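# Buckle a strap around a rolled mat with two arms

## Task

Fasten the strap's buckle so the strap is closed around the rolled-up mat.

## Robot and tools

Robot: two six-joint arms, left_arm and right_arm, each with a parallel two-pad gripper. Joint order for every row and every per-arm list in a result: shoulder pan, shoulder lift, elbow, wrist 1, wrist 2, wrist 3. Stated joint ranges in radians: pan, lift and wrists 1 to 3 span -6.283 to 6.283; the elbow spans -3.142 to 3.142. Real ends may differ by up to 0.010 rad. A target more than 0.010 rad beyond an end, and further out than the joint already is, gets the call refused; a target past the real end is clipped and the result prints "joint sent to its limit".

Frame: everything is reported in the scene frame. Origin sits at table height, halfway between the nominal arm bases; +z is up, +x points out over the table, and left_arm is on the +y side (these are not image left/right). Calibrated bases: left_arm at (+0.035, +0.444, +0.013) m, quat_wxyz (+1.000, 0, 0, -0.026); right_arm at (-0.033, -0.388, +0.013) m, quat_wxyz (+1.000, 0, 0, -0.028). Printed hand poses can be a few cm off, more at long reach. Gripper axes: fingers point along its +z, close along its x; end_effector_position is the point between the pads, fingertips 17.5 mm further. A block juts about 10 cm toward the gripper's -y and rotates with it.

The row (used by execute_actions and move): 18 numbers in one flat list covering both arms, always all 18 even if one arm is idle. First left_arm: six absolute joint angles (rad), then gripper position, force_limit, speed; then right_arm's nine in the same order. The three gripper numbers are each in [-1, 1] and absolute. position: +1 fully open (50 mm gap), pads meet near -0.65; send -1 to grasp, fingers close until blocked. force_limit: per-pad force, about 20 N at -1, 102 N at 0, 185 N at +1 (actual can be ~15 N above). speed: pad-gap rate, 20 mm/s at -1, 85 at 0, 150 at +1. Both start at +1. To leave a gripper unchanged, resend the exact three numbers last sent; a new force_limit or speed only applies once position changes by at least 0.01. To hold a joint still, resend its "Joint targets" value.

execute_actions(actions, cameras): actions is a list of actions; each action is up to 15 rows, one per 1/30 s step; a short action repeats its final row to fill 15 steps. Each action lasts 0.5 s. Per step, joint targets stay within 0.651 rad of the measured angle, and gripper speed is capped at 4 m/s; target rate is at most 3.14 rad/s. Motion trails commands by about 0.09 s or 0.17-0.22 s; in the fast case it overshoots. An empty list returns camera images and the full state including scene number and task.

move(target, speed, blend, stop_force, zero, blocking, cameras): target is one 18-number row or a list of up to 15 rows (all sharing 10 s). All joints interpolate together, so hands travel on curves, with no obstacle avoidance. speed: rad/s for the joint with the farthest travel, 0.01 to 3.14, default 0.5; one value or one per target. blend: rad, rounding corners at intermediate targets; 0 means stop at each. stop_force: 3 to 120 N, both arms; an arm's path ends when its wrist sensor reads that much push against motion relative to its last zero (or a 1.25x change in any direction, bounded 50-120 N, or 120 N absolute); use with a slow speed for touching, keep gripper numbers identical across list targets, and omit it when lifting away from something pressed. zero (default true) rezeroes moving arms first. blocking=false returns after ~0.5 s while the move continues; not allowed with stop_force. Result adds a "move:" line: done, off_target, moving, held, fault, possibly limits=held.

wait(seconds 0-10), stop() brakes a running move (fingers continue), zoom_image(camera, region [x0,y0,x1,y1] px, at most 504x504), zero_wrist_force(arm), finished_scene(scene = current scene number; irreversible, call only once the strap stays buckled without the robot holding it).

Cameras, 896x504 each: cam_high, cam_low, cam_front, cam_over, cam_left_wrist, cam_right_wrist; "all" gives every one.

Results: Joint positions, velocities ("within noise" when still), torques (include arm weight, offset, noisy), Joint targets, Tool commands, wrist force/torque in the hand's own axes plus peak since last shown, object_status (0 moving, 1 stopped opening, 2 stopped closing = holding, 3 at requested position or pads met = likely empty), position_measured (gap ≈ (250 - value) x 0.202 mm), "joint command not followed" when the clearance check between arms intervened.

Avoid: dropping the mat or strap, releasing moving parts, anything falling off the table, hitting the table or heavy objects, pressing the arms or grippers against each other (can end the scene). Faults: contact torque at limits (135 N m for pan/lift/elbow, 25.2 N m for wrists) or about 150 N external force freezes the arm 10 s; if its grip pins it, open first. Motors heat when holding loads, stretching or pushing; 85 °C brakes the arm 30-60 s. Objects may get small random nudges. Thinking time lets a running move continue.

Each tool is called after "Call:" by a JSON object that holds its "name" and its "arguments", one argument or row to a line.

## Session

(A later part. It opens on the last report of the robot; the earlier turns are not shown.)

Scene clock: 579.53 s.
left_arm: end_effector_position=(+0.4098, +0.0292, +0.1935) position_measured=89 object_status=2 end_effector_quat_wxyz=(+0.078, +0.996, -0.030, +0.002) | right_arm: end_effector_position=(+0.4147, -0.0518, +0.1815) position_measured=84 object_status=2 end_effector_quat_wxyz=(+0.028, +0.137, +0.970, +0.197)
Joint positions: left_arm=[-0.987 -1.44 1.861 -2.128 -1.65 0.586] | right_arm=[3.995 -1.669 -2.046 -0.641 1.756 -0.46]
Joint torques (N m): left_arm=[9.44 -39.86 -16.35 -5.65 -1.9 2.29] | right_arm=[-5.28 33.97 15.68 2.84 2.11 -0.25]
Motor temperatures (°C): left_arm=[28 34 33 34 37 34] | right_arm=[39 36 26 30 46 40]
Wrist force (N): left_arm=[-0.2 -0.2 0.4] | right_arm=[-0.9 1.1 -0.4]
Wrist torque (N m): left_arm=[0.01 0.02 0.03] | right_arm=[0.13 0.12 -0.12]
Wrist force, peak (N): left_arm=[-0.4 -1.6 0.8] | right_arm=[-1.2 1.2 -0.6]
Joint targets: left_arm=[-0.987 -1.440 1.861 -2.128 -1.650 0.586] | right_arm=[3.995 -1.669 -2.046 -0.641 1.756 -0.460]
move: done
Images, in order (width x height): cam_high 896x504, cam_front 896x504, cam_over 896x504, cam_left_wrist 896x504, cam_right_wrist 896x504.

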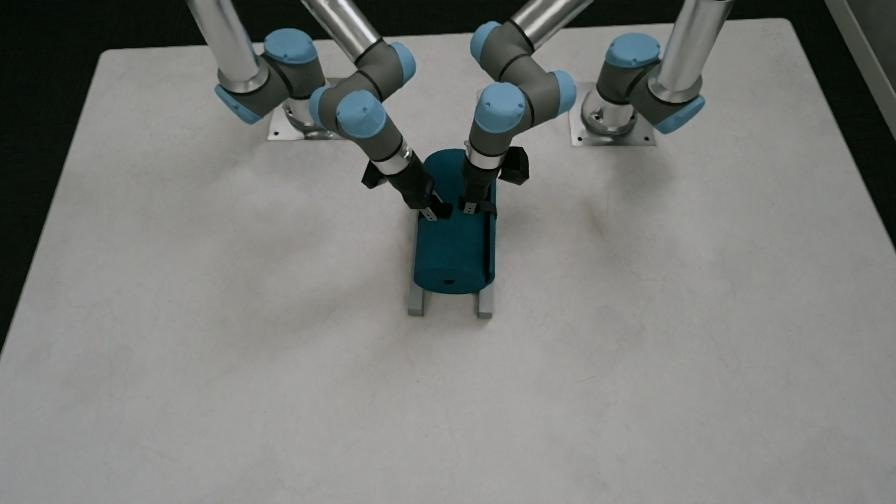

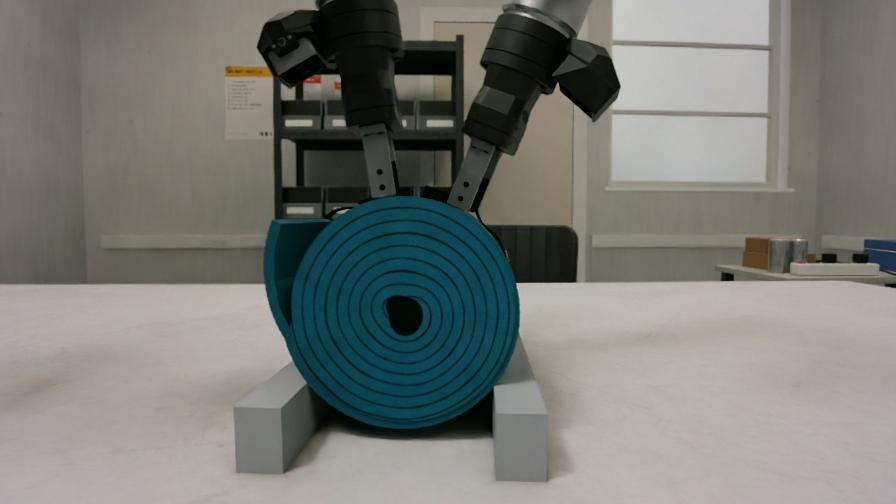

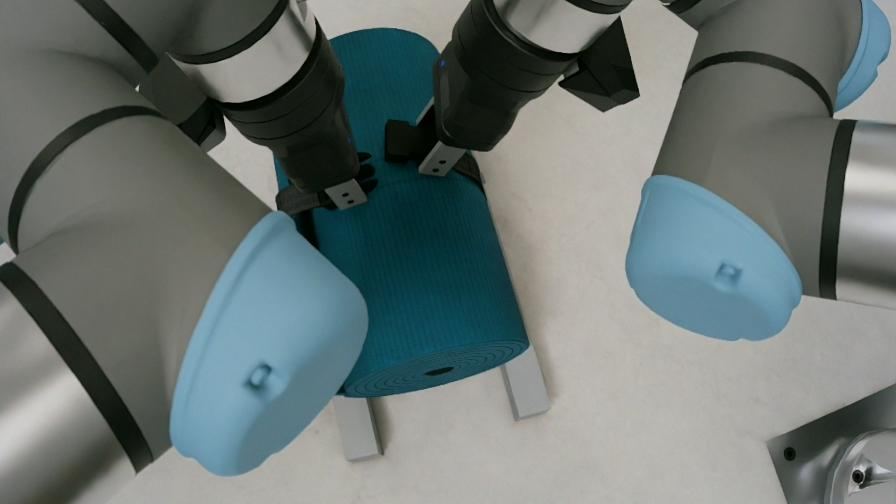

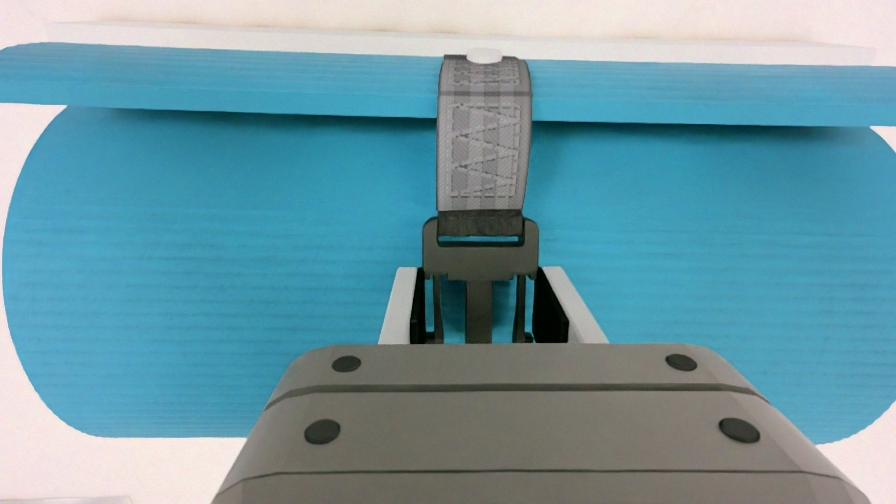

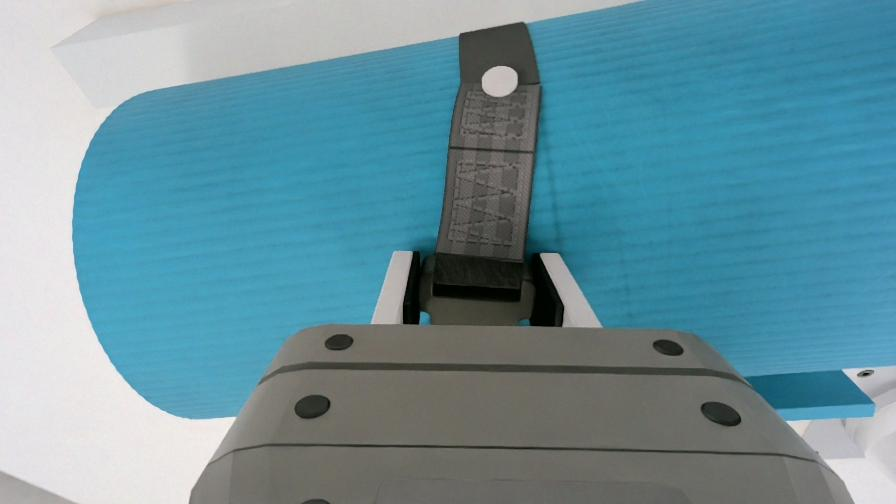

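Call:
{"name": "move", "arguments": {
  "target": [-0.9873,-1.4355,1.8679,-2.1385,-1.6500,0.5862,-1,-0.8,-1,3.995,-1.669,-2.046,-0.641,1.756,-0.460,-1,-0.7,-1],
  "speed": 0.03,
  "stop_force": 4
}}

Call:
{"name": "move", "arguments": {
  "target": [-0.9873,-1.4355,1.8679,-2.1385,-1.6500,0.5862,0.6,-0.8,-1,3.995,-1.669,-2.046,-0.641,1.756,-0.460,-1,-0.7,-1],
  "speed": 0.03,
  "cameras": ["cam_left_wrist","cam_over","cam_front"]
}}

Call:
{"name": "zoom_image", "arguments": {
  "camera": "cam_left_wrist",
  "region": [300, 150, 700, 350]
}}

Call:
{"name": "zoom_image", "arguments": {
  "camera": "cam_front",
  "region": [260, 100, 540, 300]
}}

Scene clock: 594.90 s.
left_arm: end_effector_position=(+0.4098, +0.0292, +0.1894) position_measured=89 object_status=2 end_effector_quat_wxyz=(+0.078, +0.996, -0.030, +0.002) | right_arm: end_effector_position=(+0.4147, -0.0518, +0.1815) position_measured=84 object_status=2 end_effector_quat_wxyz=(+0.028, +0.137, +0.970, +0.197)
Joint positions: left_arm=[-0.987 -1.435 1.868 -2.139 -1.65 0.586] | right_arm=[3.995 -1.669 -2.046 -0.641 1.756 -0.46]
Joint torques (N m): left_arm=[8.22 -34.63 -30.31 -0.96 -1.55 2.46] | right_arm=[-4.78 33.49 15.57 2.72 2.03 -0.26]
Wrist force (N): left_arm=[-0.4 -0.1 0.3] | right_arm=[-1.1 1.2 -0.5]
Wrist torque (N m): left_arm=[0.01 0.05 0.02] | right_arm=[0.15 0.14 -0.12]
Wrist force, peak (N): left_arm=[-0.4 0.0 0.6] | right_arm=[-1.1 1.3 -0.6]
Joint targets: left_arm=[-0.987 -1.435 1.868 -2.138 -1.650 0.586] | right_arm=[3.995 -1.669 -2.046 -0.641 1.756 -0.460]
move: done

Scene clock: 595.40 s.
left_arm: end_effector_position=(+0.4098, +0.0292, +0.1895) position_measured=63 object_status=3 end_effector_quat_wxyz=(+0.078, +0.996, -0.030, +0.002) | right_arm: end_effector_position=(+0.4147, -0.0518, +0.1815) position_measured=84 object_status=2 end_effector_quat_wxyz=(+0.028, +0.137, +0.970, +0.197)
Joint positions: left_arm=[-0.987 -1.435 1.868 -2.139 -1.65 0.586] | right_arm=[3.995 -1.669 -2.046 -0.641 1.756 -0.46]
Joint torques (N m): left_arm=[8.82 -35.79 -30.99 -0.96 -1.65 2.48] | right_arm=[-5.56 33.66 15.37 2.86 2.13 -0.29]
Wrist force (N): left_arm=[-0.3 0.0 0.3] | right_arm=[-0.9 1.0 -0.7]
Wrist torque (N m): left_arm=[0.04 0.04 0.02] | right_arm=[0.12 0.11 -0.11]
Wrist force, peak (N): left_arm=[-0.2 -0.1 0.6] | right_arm=[-1.0 1.3 -0.5]
Joint targets: left_arm=[-0.987 -1.435 1.868 -2.138 -1.650 0.586] | right_arm=[3.995 -1.669 -2.046 -0.641 1.756 -0.460]
move: done
Images, in order (width x height): cam_front 896x504, cam_over 896x504, cam_left_wrist 896x504.

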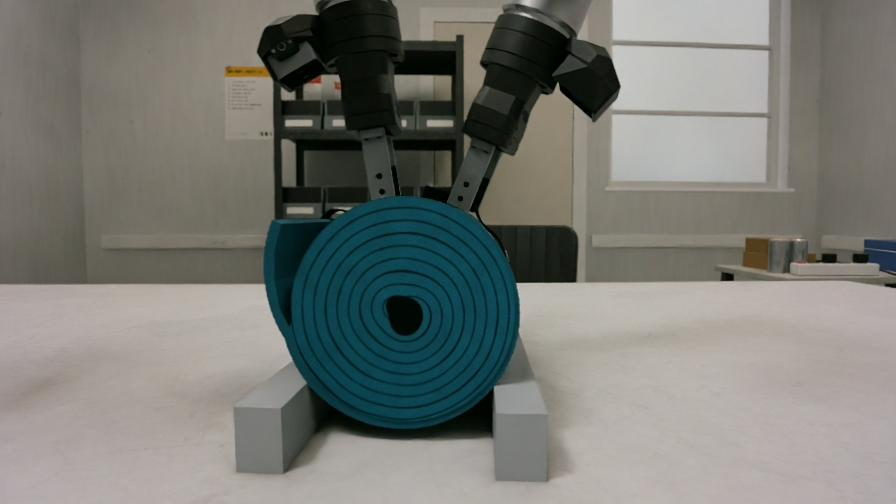

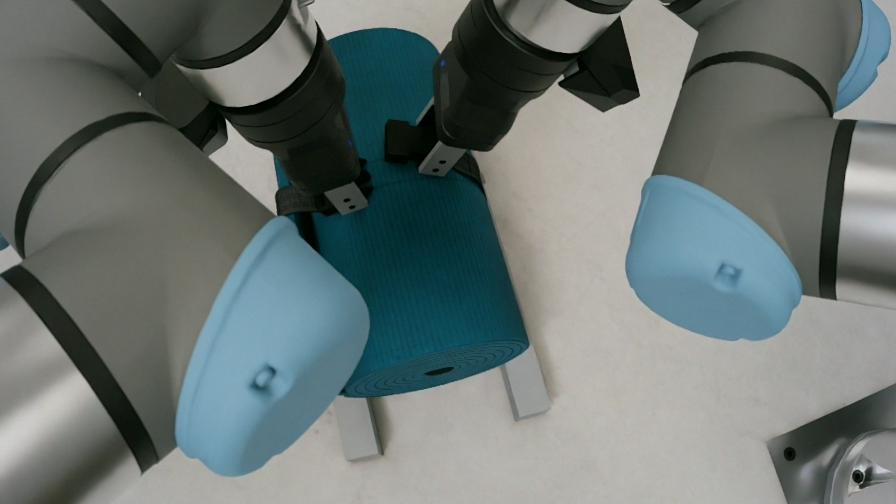

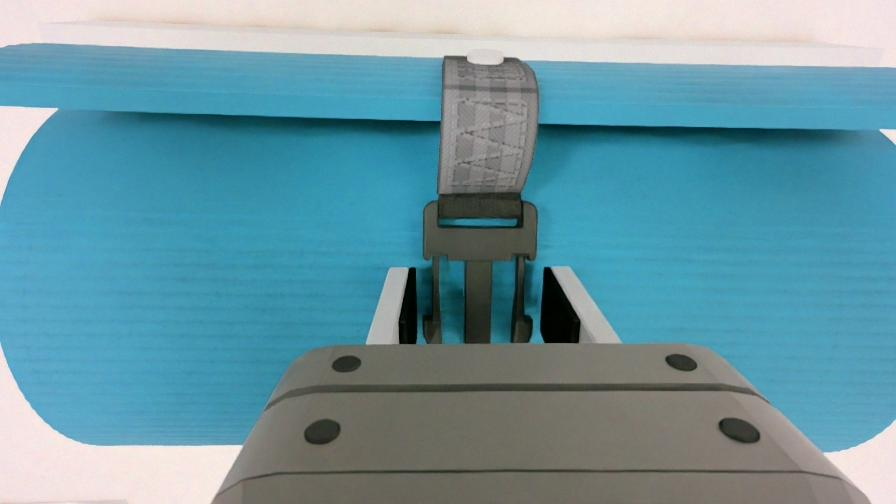

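Scaled by 1.260.

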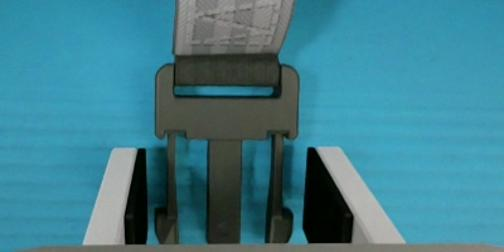

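Scaled by 1.800.

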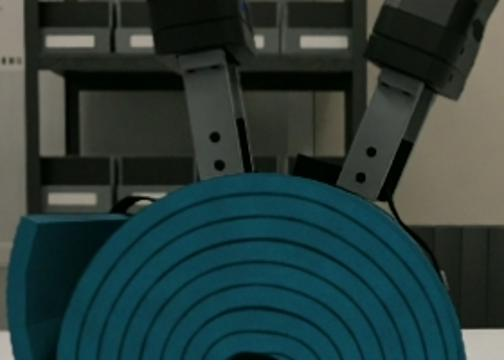

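Call:
{"name": "move", "arguments": {
  "target": [-0.8653,-1.5385,2.0775,-2.4645,-1.8306,0.6667,1,-0.8,-1,3.995,-1.669,-2.046,-0.641,1.756,-0.460,-1,-0.7,-1],
  "speed": 0.25
}}

Call:
{"name": "move", "arguments": {
  "target": [-0.8795,-1.4898,2.0947,-2.5338,-1.8257,0.6529,1,-0.8,-1,3.995,-1.669,-2.046,-0.641,1.756,-0.460,-1,-0.7,-1],
  "speed": 0.06,
  "stop_force": 8,
  "cameras": ["cam_left_wrist","cam_over","cam_front"]
}}

Call:
{"name": "zoom_image", "arguments": {
  "camera": "cam_left_wrist",
  "region": [300, 150, 700, 350]
}}

Call:
{"name": "zoom_image", "arguments": {
  "camera": "cam_front",
  "region": [260, 100, 540, 300]
}}

Scene clock: 614.23 s.
left_arm: end_effector_position=(+0.4110, +0.0629, +0.1985) position_measured=3 object_status=3 end_effector_quat_wxyz=(+0.216, +0.976, -0.029, +0.007) | right_arm: end_effector_position=(+0.4147, -0.0518, +0.1815) position_measured=84 object_status=2 end_effector_quat_wxyz=(+0.028, +0.137, +0.970, +0.197)
Joint positions: left_arm=[-0.865 -1.539 2.077 -2.464 -1.831 0.667] | right_arm=[3.995 -1.669 -2.046 -0.641 1.756 -0.46]
Joint torques (N m): left_arm=[-7.76 -17.51 -26.6 -2.31 0.81 -2.44] | right_arm=[-4.96 33.82 15.85 2.81 2.01 -0.37]
Wrist force (N): left_arm=[-0.3 -0.9 0.7] | right_arm=[-1.0 0.9 -0.3]
Wrist torque (N m): left_arm=[-0.11 0.06 -0.14] | right_arm=[0.10 0.13 -0.11]
Wrist force, peak (N): left_arm=[-0.6 -1.7 0.3] | right_arm=[-1.1 1.3 -0.5]
Joint targets: left_arm=[-0.865 -1.539 2.078 -2.465 -1.831 0.667] | right_arm=[3.995 -1.669 -2.046 -0.641 1.756 -0.460]
move: done

Scene clock: 616.53 s.
left_arm: end_effector_position=(+0.4110, +0.0522, +0.1759) position_measured=3 object_status=3 end_effector_quat_wxyz=(+0.216, +0.976, -0.029, +0.007) | right_arm: end_effector_position=(+0.4147, -0.0518, +0.1815) position_measured=84 object_status=2 end_effector_quat_wxyz=(+0.028, +0.137, +0.970, +0.197)
Joint positions: left_arm=[-0.88 -1.49 2.095 -2.534 -1.826 0.653] | right_arm=[3.995 -1.669 -2.046 -0.641 1.756 -0.46]
Joint torques (N m): left_arm=[8.68 -36.45 -28.36 -1.35 -1.75 2.24] | right_arm=[-5.46 33.91 15.56 2.76 2.08 -0.38]
Wrist force (N): left_arm=[-0.6 -0.8 0.5] | right_arm=[-1.1 1.3 -0.4]
Wrist torque (N m): left_arm=[-0.10 0.11 -0.04] | right_arm=[0.16 0.15 -0.11]
Wrist force, peak (N): left_arm=[-0.6 -1.0 0.9] | right_arm=[-1.0 1.4 -0.4]
Joint targets: left_arm=[-0.879 -1.490 2.095 -2.534 -1.826 0.653] | right_arm=[3.995 -1.669 -2.046 -0.641 1.756 -0.460]
move: done
Images, in order (width x height): cam_front 896x504, cam_over 896x504, cam_left_wrist 896x504.

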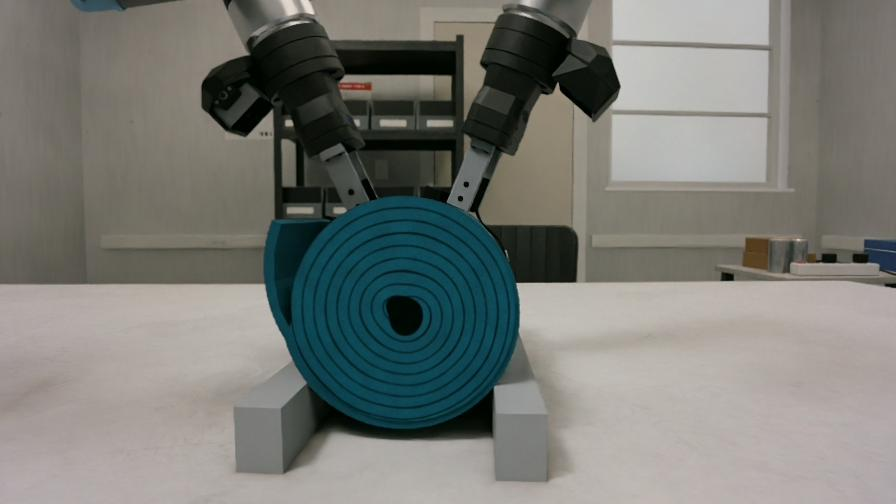

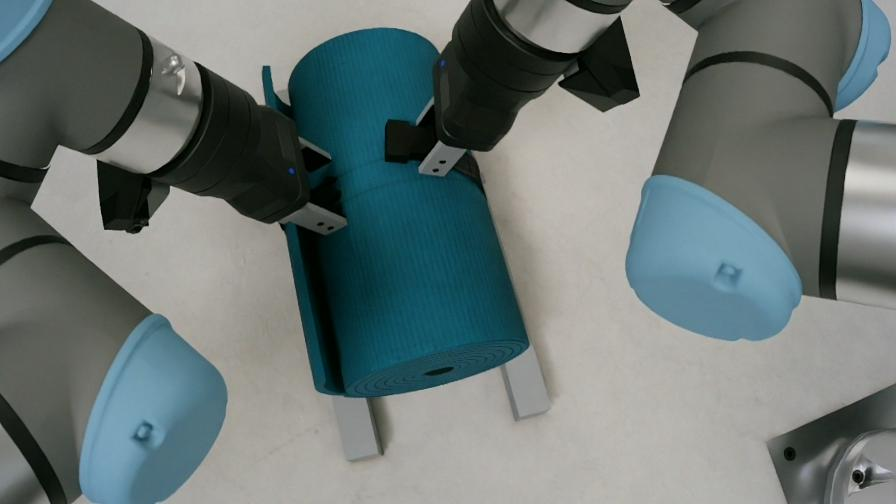

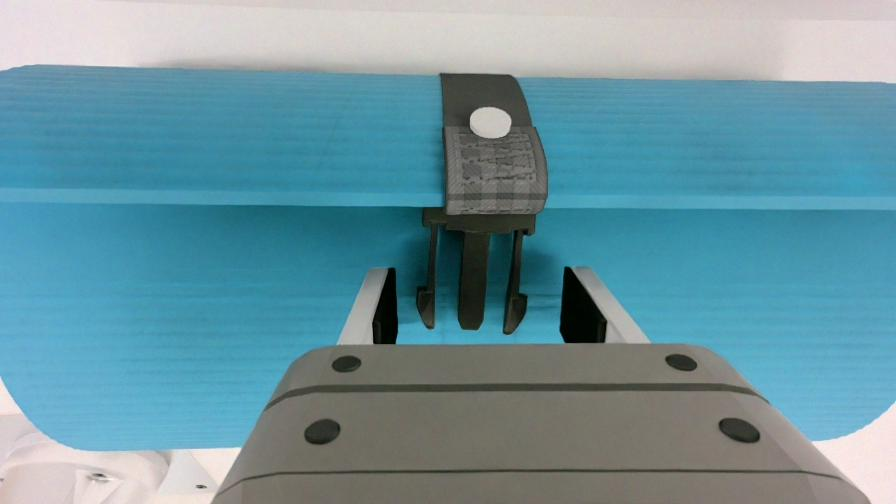

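Scaled by 1.260.

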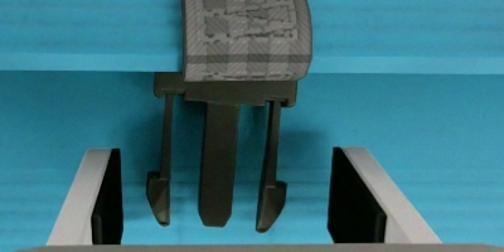

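Scaled by 1.800.

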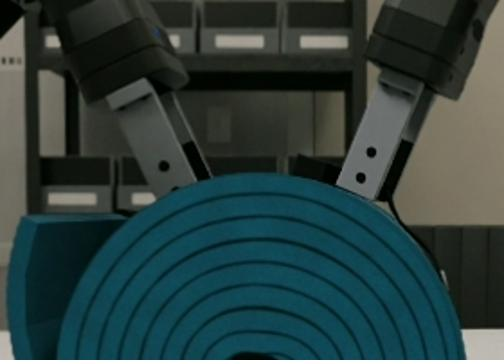

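Call:
{"name": "move", "arguments": {
  "target": [
    [-0.8154,-1.5346,2.1593,-2.6102,-1.9001,0.6935,1,-0.7,0,3.995,-1.669,-2.046,-0.641,1.756,-0.460,-1,-0.7,-1],
    [-0.8339,-1.4794,2.1709,-2.6829,-1.8926,0.675,1,-0.7,0,3.995,-1.669,-2.046,-0.641,1.756,-0.460,-1,-0.7,-1]
  ],
  "speed": 0.15,
  "stop_force": 9,
  "cameras": ["cam_left_wrist","cam_over"]
}}

Call:
{"name": "zoom_image", "arguments": {
  "camera": "cam_left_wrist",
  "region": [300, 150, 700, 350]
}}

Scene clock: 647.40 s.
left_arm: end_effector_position=(+0.4118, +0.0639, +0.1647) position_measured=3 object_status=3 end_effector_quat_wxyz=(+0.259, +0.965, -0.029, +0.008) | right_arm: end_effector_position=(+0.4147, -0.0518, +0.1815) position_measured=84 object_status=2 end_effector_quat_wxyz=(+0.028, +0.137, +0.970, +0.197)
Joint positions: left_arm=[-0.834 -1.479 2.171 -2.683 -1.893 0.675] | right_arm=[3.995 -1.669 -2.046 -0.641 1.756 -0.46]
Joint torques (N m): left_arm=[9.68 -36.45 -27.6 -2.43 -2.15 2.37] | right_arm=[-4.86 33.84 15.78 2.82 1.96 -0.5]
Wrist force (N): left_arm=[-0.4 -1.4 0.6] | right_arm=[-1.1 1.1 -0.3]
Wrist torque (N m): left_arm=[-0.19 0.11 -0.06] | right_arm=[0.14 0.15 -0.12]
Wrist force, peak (N): left_arm=[-0.9 -2.4 -0.5] | right_arm=[-1.1 1.3 -0.6]
Joint targets: left_arm=[-0.834 -1.479 2.171 -2.683 -1.893 0.675] | right_arm=[3.995 -1.669 -2.046 -0.641 1.756 -0.460]
move: done
Images, in order (width x height): cam_over 896x504, cam_left_wrist 896x504.

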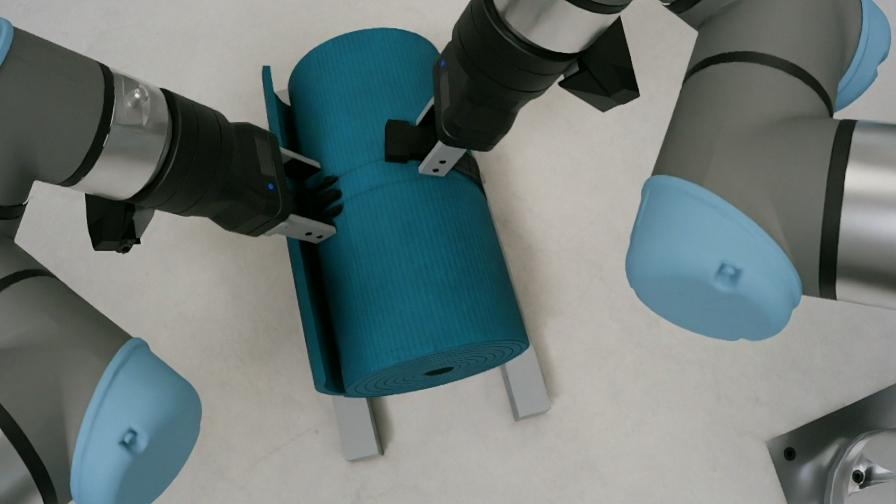

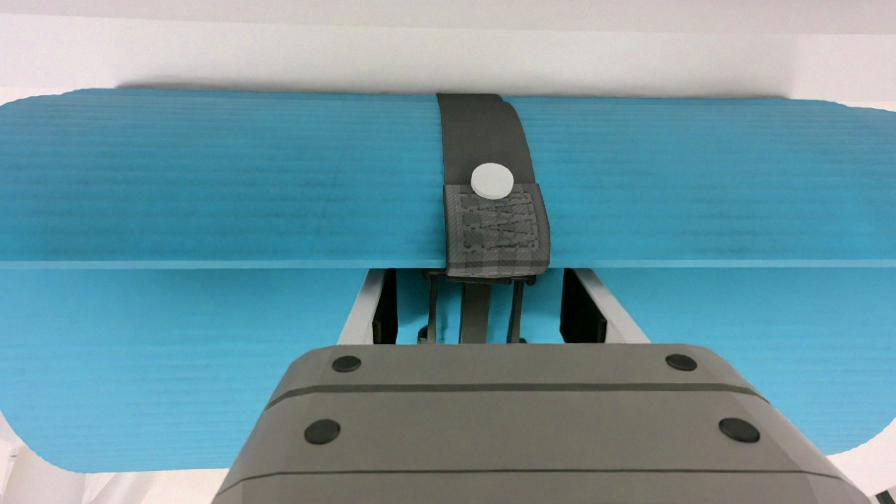

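Scaled by 1.260.

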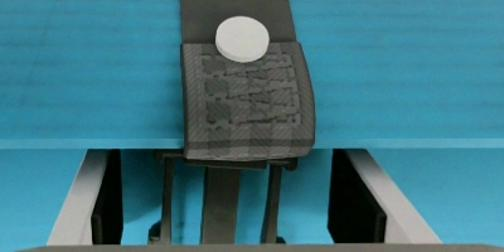

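Call:
{"name": "move", "arguments": {
  "target": [
    [-0.8339,-1.4794,2.1709,-2.6829,-1.8926,0.675,-1,-0.8,0,3.995,-1.669,-2.046,-0.641,1.756,-0.460,-1,-0.7,-1],
    [-0.9103,-1.4941,2.0287,-2.3956,-1.7676,0.6397,-1,-0.8,0,3.995,-1.669,-2.046,-0.641,1.756,-0.460,-1,-0.7,-1],
    [-0.9873,-1.4355,1.8679,-2.1385,-1.6500,0.5862,0.6,-0.8,0,3.995,-1.669,-2.046,-0.641,1.756,-0.460,-1,-0.7,-1],
    [-0.8759,-1.4914,2.1008,-2.5374,-1.8269,0.6562,-1,-0.8,0,3.995,-1.669,-2.046,-0.641,1.756,-0.460,-1,-0.7,-1]
  ],
  "speed": [0.2,0.2,0.2,0.6],
  "blend": [0,0.05,0,0],
  "cameras": ["cam_left_wrist","cam_over","cam_front"]
}}

Call:
{"name": "zoom_image", "arguments": {
  "camera": "cam_left_wrist",
  "region": [300, 150, 700, 350]
}}

Call:
{"name": "zoom_image", "arguments": {
  "camera": "cam_front",
  "region": [260, 100, 540, 300]
}}

Scene clock: 658.70 s.
left_arm: end_effector_position=(+0.4110, +0.0549, +0.1746) position_measured=179 object_status=2 end_effector_quat_wxyz=(+0.216, +0.976, -0.029, +0.007) | right_arm: end_effector_position=(+0.4147, -0.0518, +0.1815) position_measured=84 object_status=2 end_effector_quat_wxyz=(+0.028, +0.137, +0.970, +0.197)
Joint positions: left_arm=[-0.876 -1.492 2.101 -2.538 -1.827 0.656] | right_arm=[3.995 -1.669 -2.046 -0.641 1.756 -0.46]
Joint torques (N m): left_arm=[-10.28 -0.86 -9.85 0.18 1.25 -2.35] | right_arm=[-4.56 33.2 16 2.86 1.92 -0.61]
Wrist force (N): left_arm=[-13.2 -10.8 -45.0] | right_arm=[-1.0 1.2 0.1]
Wrist torque (N m): left_arm=[-0.41 0.38 -0.15] | right_arm=[0.16 0.13 -0.11]
Wrist force, peak (N): left_arm=[-12.3 -6.1 -47.4] | right_arm=[-1.1 1.4 -0.6]
Joint targets: left_arm=[-0.876 -1.491 2.101 -2.537 -1.827 0.656] | right_arm=[3.995 -1.669 -2.046 -0.641 1.756 -0.460]
move: done
Images, in order (width x height): cam_front 896x504, cam_over 896x504, cam_left_wrist 896x504.

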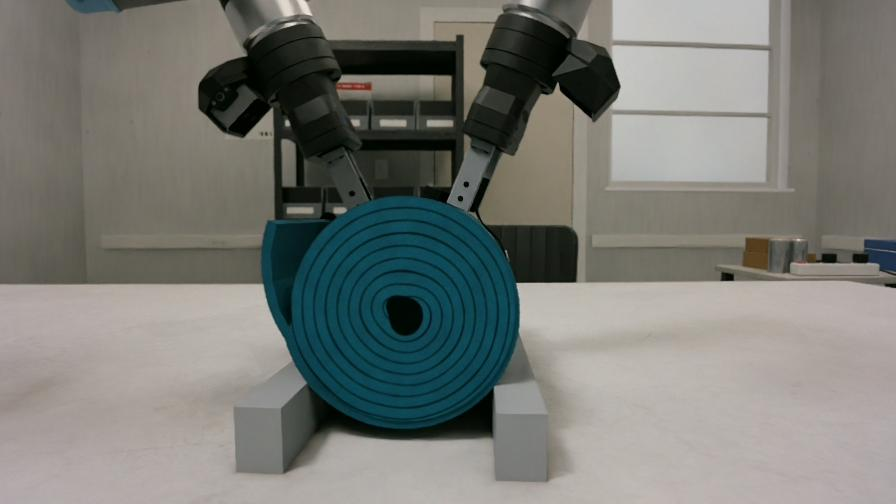

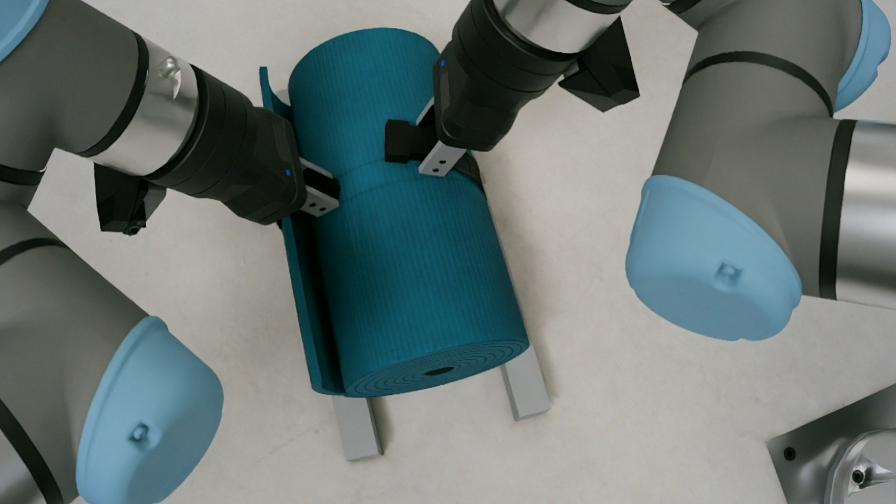

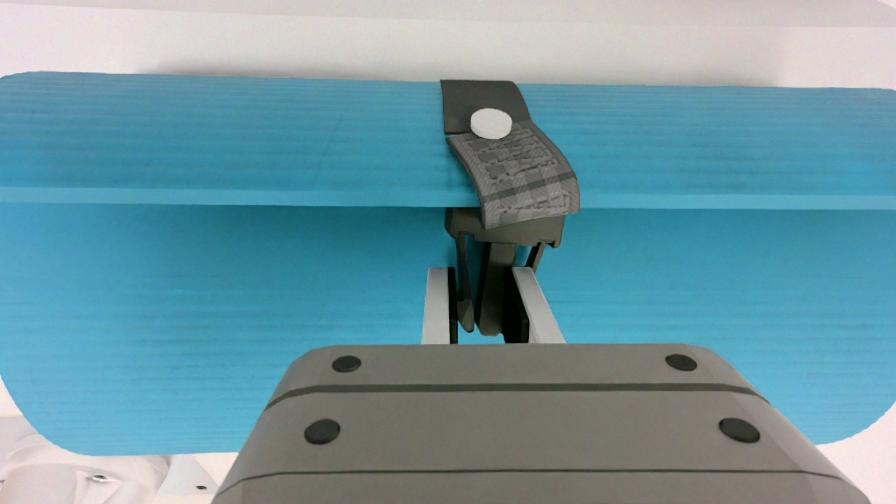

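Scaled by 1.260.

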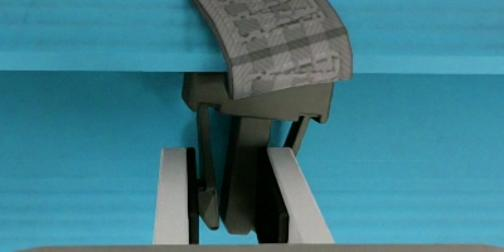

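Scaled by 1.800.

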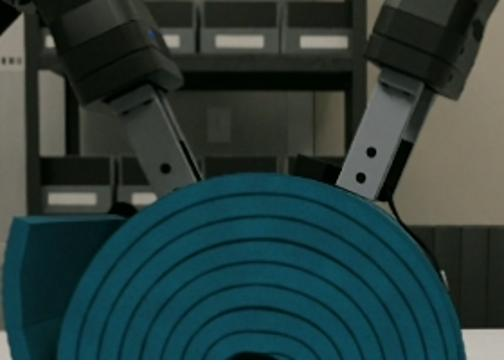

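Call:
{"name": "move", "arguments": {
  "target": [
    [-0.876,-1.491,2.101,-2.537,-1.827,0.656,0.9,-0.8,-1,3.995,-1.669,-2.046,-0.641,1.756,-0.460,-1,-0.7,-1],
    [-0.8653,-1.5385,2.0775,-2.4645,-1.8306,0.6667,0.9,-0.8,-1,3.995,-1.669,-2.046,-0.641,1.756,-0.460,-1,-0.7,-1],
    [-0.6427,-1.6535,2.2422,-2.6526,-2.0875,0.8034,0.9,-0.8,-1,3.995,-1.669,-2.046,-0.641,1.756,-0.460,-1,-0.7,-1]
  ],
  "speed": 0.3,
  "blend": [0,0.02,0],
  "cameras": ["cam_left_wrist","cam_over","cam_front"]
}}

Call:
{"name": "zoom_image", "arguments": {
  "camera": "cam_left_wrist",
  "region": [300, 150, 700, 350]
}}

Call:
{"name": "zoom_image", "arguments": {
  "camera": "cam_over",
  "region": [250, 110, 500, 290]
}}

Call:
{"name": "zoom_image", "arguments": {
  "camera": "cam_front",
  "region": [260, 100, 540, 300]
}}

Scene clock: 708.73 s.
left_arm: end_effector_position=(+0.4117, +0.1369, +0.2297) position_measured=18 object_status=3 end_effector_quat_wxyz=(+0.342, +0.939, -0.028, +0.010) | right_arm: end_effector_position=(+0.4147, -0.0518, +0.1815) position_measured=84 object_status=2 end_effector_quat_wxyz=(+0.028, +0.137, +0.970, +0.197)
Joint positions: left_arm=[-0.643 -1.654 2.242 -2.653 -2.087 0.803] | right_arm=[3.995 -1.669 -2.046 -0.641 1.756 -0.46]
Joint torques (N m): left_arm=[3.62 -14.3 -24.4 -1.97 -1.24 -2.31] | right_arm=[-4.35 33.45 15.92 2.96 1.99 -0.74]
Wrist force (N): left_arm=[-0.3 -1.6 0.8] | right_arm=[-1.1 1.2 -0.2]
Wrist torque (N m): left_arm=[-0.22 0.12 -0.12] | right_arm=[0.15 0.14 -0.11]
Wrist force, peak (N): left_arm=[-13.8 -8.9 -48.2] | right_arm=[-1.1 1.2 -0.2]
Joint targets: left_arm=[-0.643 -1.653 2.242 -2.653 -2.088 0.803] | right_arm=[3.995 -1.669 -2.046 -0.641 1.756 -0.460]
move: done
Images, in order (width x height): cam_front 896x504, cam_over 896x504, cam_left_wrist 896x504.

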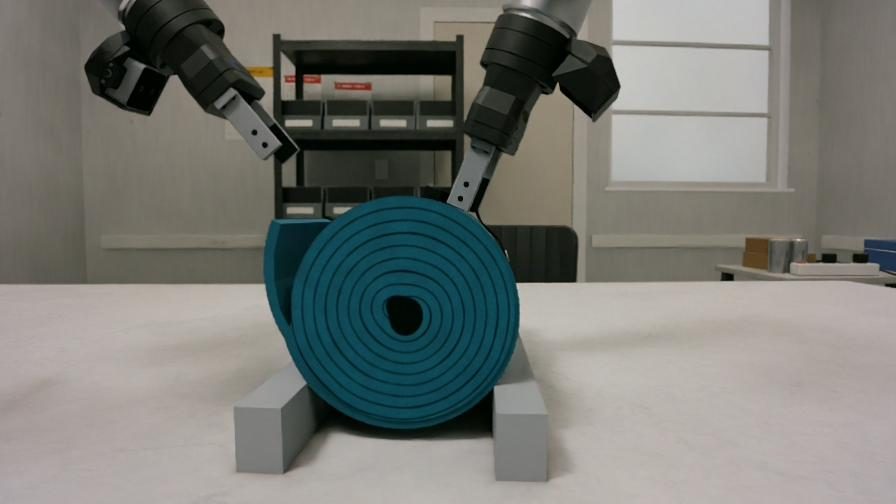

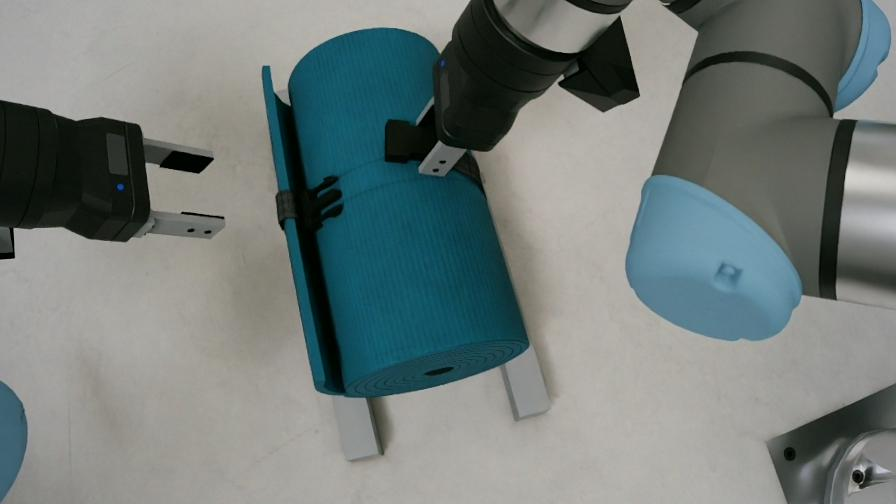

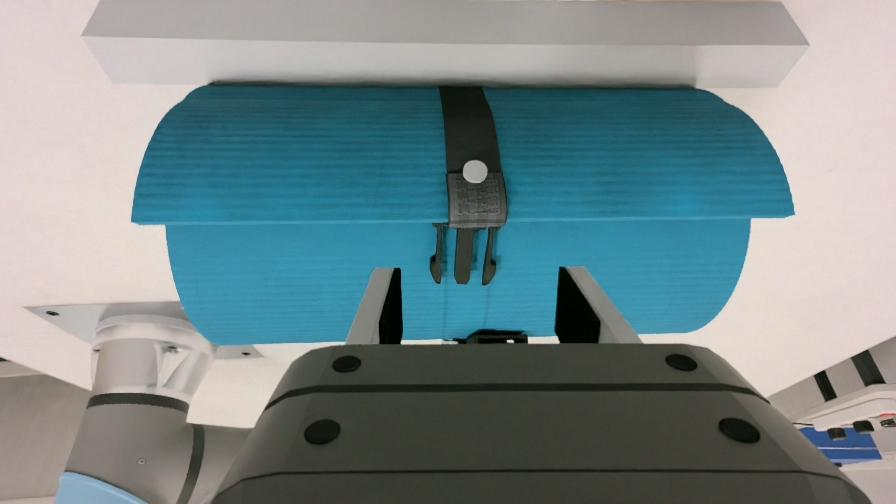

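Scaled by 1.260.

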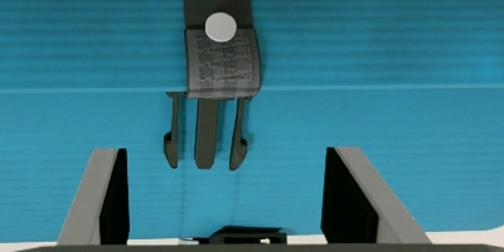

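Scaled by 2.016.

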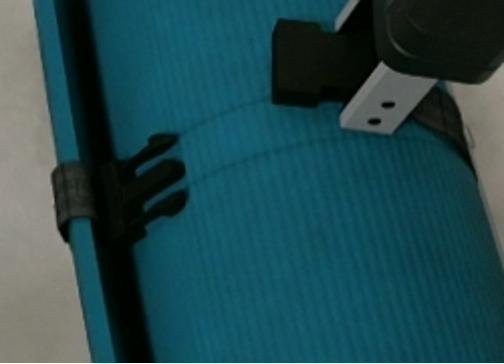

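Scaled by 1.800.

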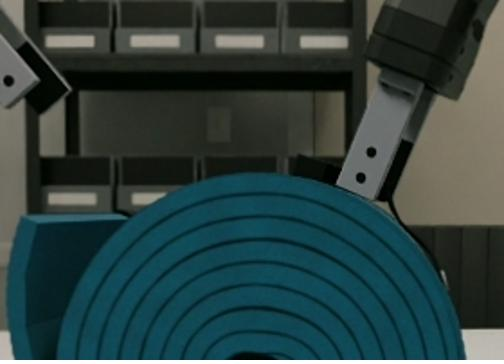

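Call:
{"name": "move", "arguments": {
  "target": [
    [-0.6427,-1.6535,2.2422,-2.6526,-2.0875,0.8034,0.9,-0.8,-1,3.995,-1.669,-2.046,-0.641,1.756,-0.460,1,-0.7,-1],
    [-0.6427,-1.6535,2.2422,-2.6526,-2.0875,0.8034,0.9,-0.8,-1,3.975,-1.571,-2.020,-0.769,1.763,-0.479,1,-0.7,-1],
    [-0.6427,-1.6535,2.2422,-2.6526,-2.0875,0.8034,0.9,-0.8,-1,4.1921,-1.8712,-1.5333,-1.3079,1.5708,-0.5158,1,-0.7,-1]
  ],
  "speed": [0.3,0.2,0.4],
  "blend": [0,0.03,0],
  "cameras": ["cam_right_wrist","cam_left_wrist","cam_over","cam_front"]
}}

Call:
{"name": "zoom_image", "arguments": {
  "camera": "cam_right_wrist",
  "region": [280, 80, 680, 330]
}}

Call:
{"name": "zoom_image", "arguments": {
  "camera": "cam_over",
  "region": [250, 110, 500, 290]
}}

Call:
{"name": "zoom_image", "arguments": {
  "camera": "cam_front",
  "region": [260, 100, 540, 300]
}}

Scene clock: 733.83 s.
left_arm: end_effector_position=(+0.4117, +0.1369, +0.2297) position_measured=18 object_status=3 end_effector_quat_wxyz=(+0.342, +0.939, -0.028, +0.010) | right_arm: end_effector_position=(+0.4079, +0.0459, +0.2201) position_measured=3 object_status=3 end_effector_quat_wxyz=(+0.000, +0.031, +1.000, +0.000)
Joint positions: left_arm=[-0.643 -1.653 2.242 -2.653 -2.088 0.803] | right_arm=[4.192 -1.871 -1.533 -1.308 1.571 -0.516]
Joint torques (N m): left_arm=[7.22 -11.69 -17.41 -5.45 -2.65 2.21] | right_arm=[-0.9 40.39 26.63 1.86 2.53 1.11]
Wrist force (N): left_arm=[-0.3 -1.5 0.9] | right_arm=[-0.4 0.8 -0.3]
Wrist torque (N m): left_arm=[-0.21 0.12 -0.12] | right_arm=[0.15 -0.05 0.23]
Wrist force, peak (N): left_arm=[-0.2 -1.9 0.8] | right_arm=[-2.7 1.4 -2.5]
Joint targets: left_arm=[-0.643 -1.653 2.242 -2.653 -2.088 0.803] | right_arm=[4.192 -1.871 -1.533 -1.308 1.571 -0.516]
move: done
Images, in order (width x height): cam_front 896x504, cam_over 896x504, cam_left_wrist 896x504, cam_right_wrist 896x504.

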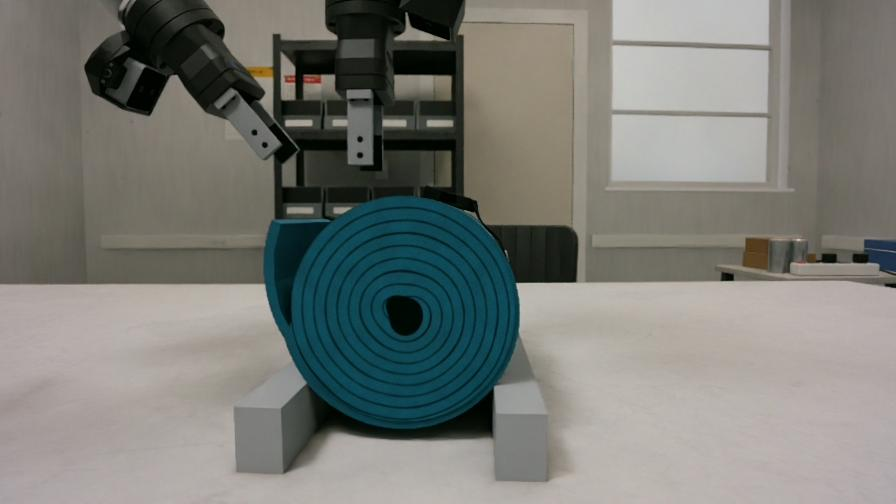

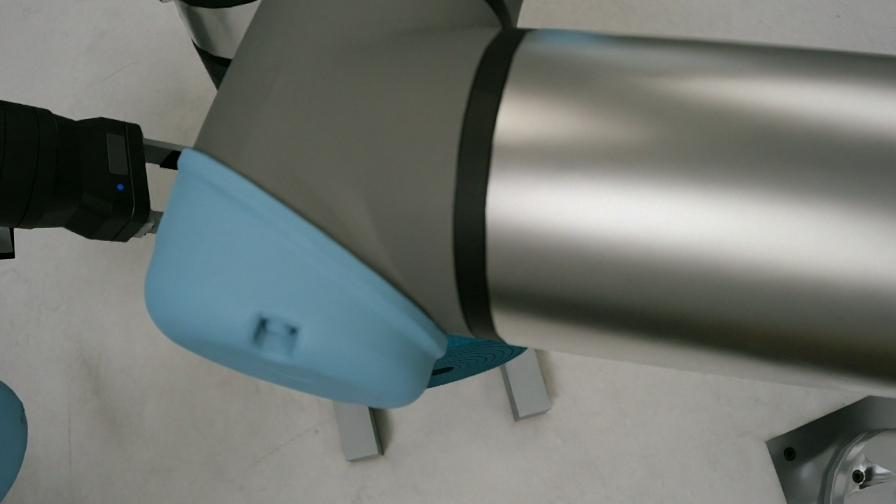

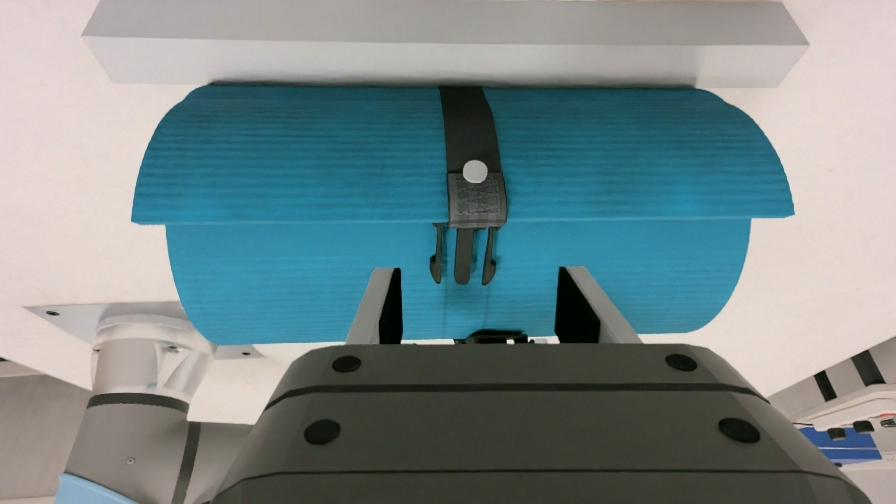

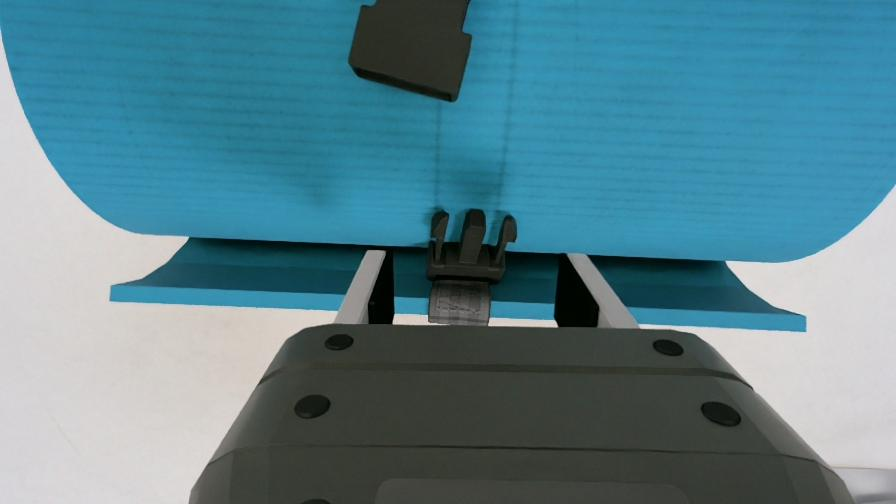

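Scaled by 1.260.

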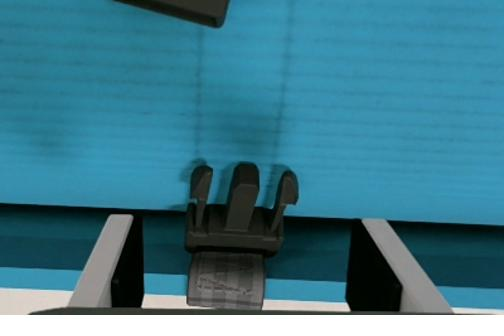

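Scaled by 2.016.

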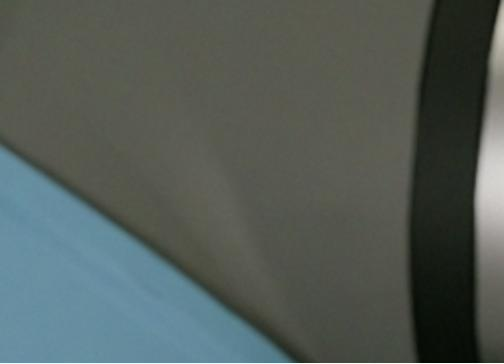

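Scaled by 1.800.

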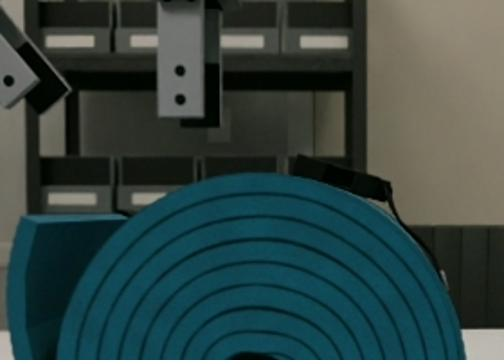

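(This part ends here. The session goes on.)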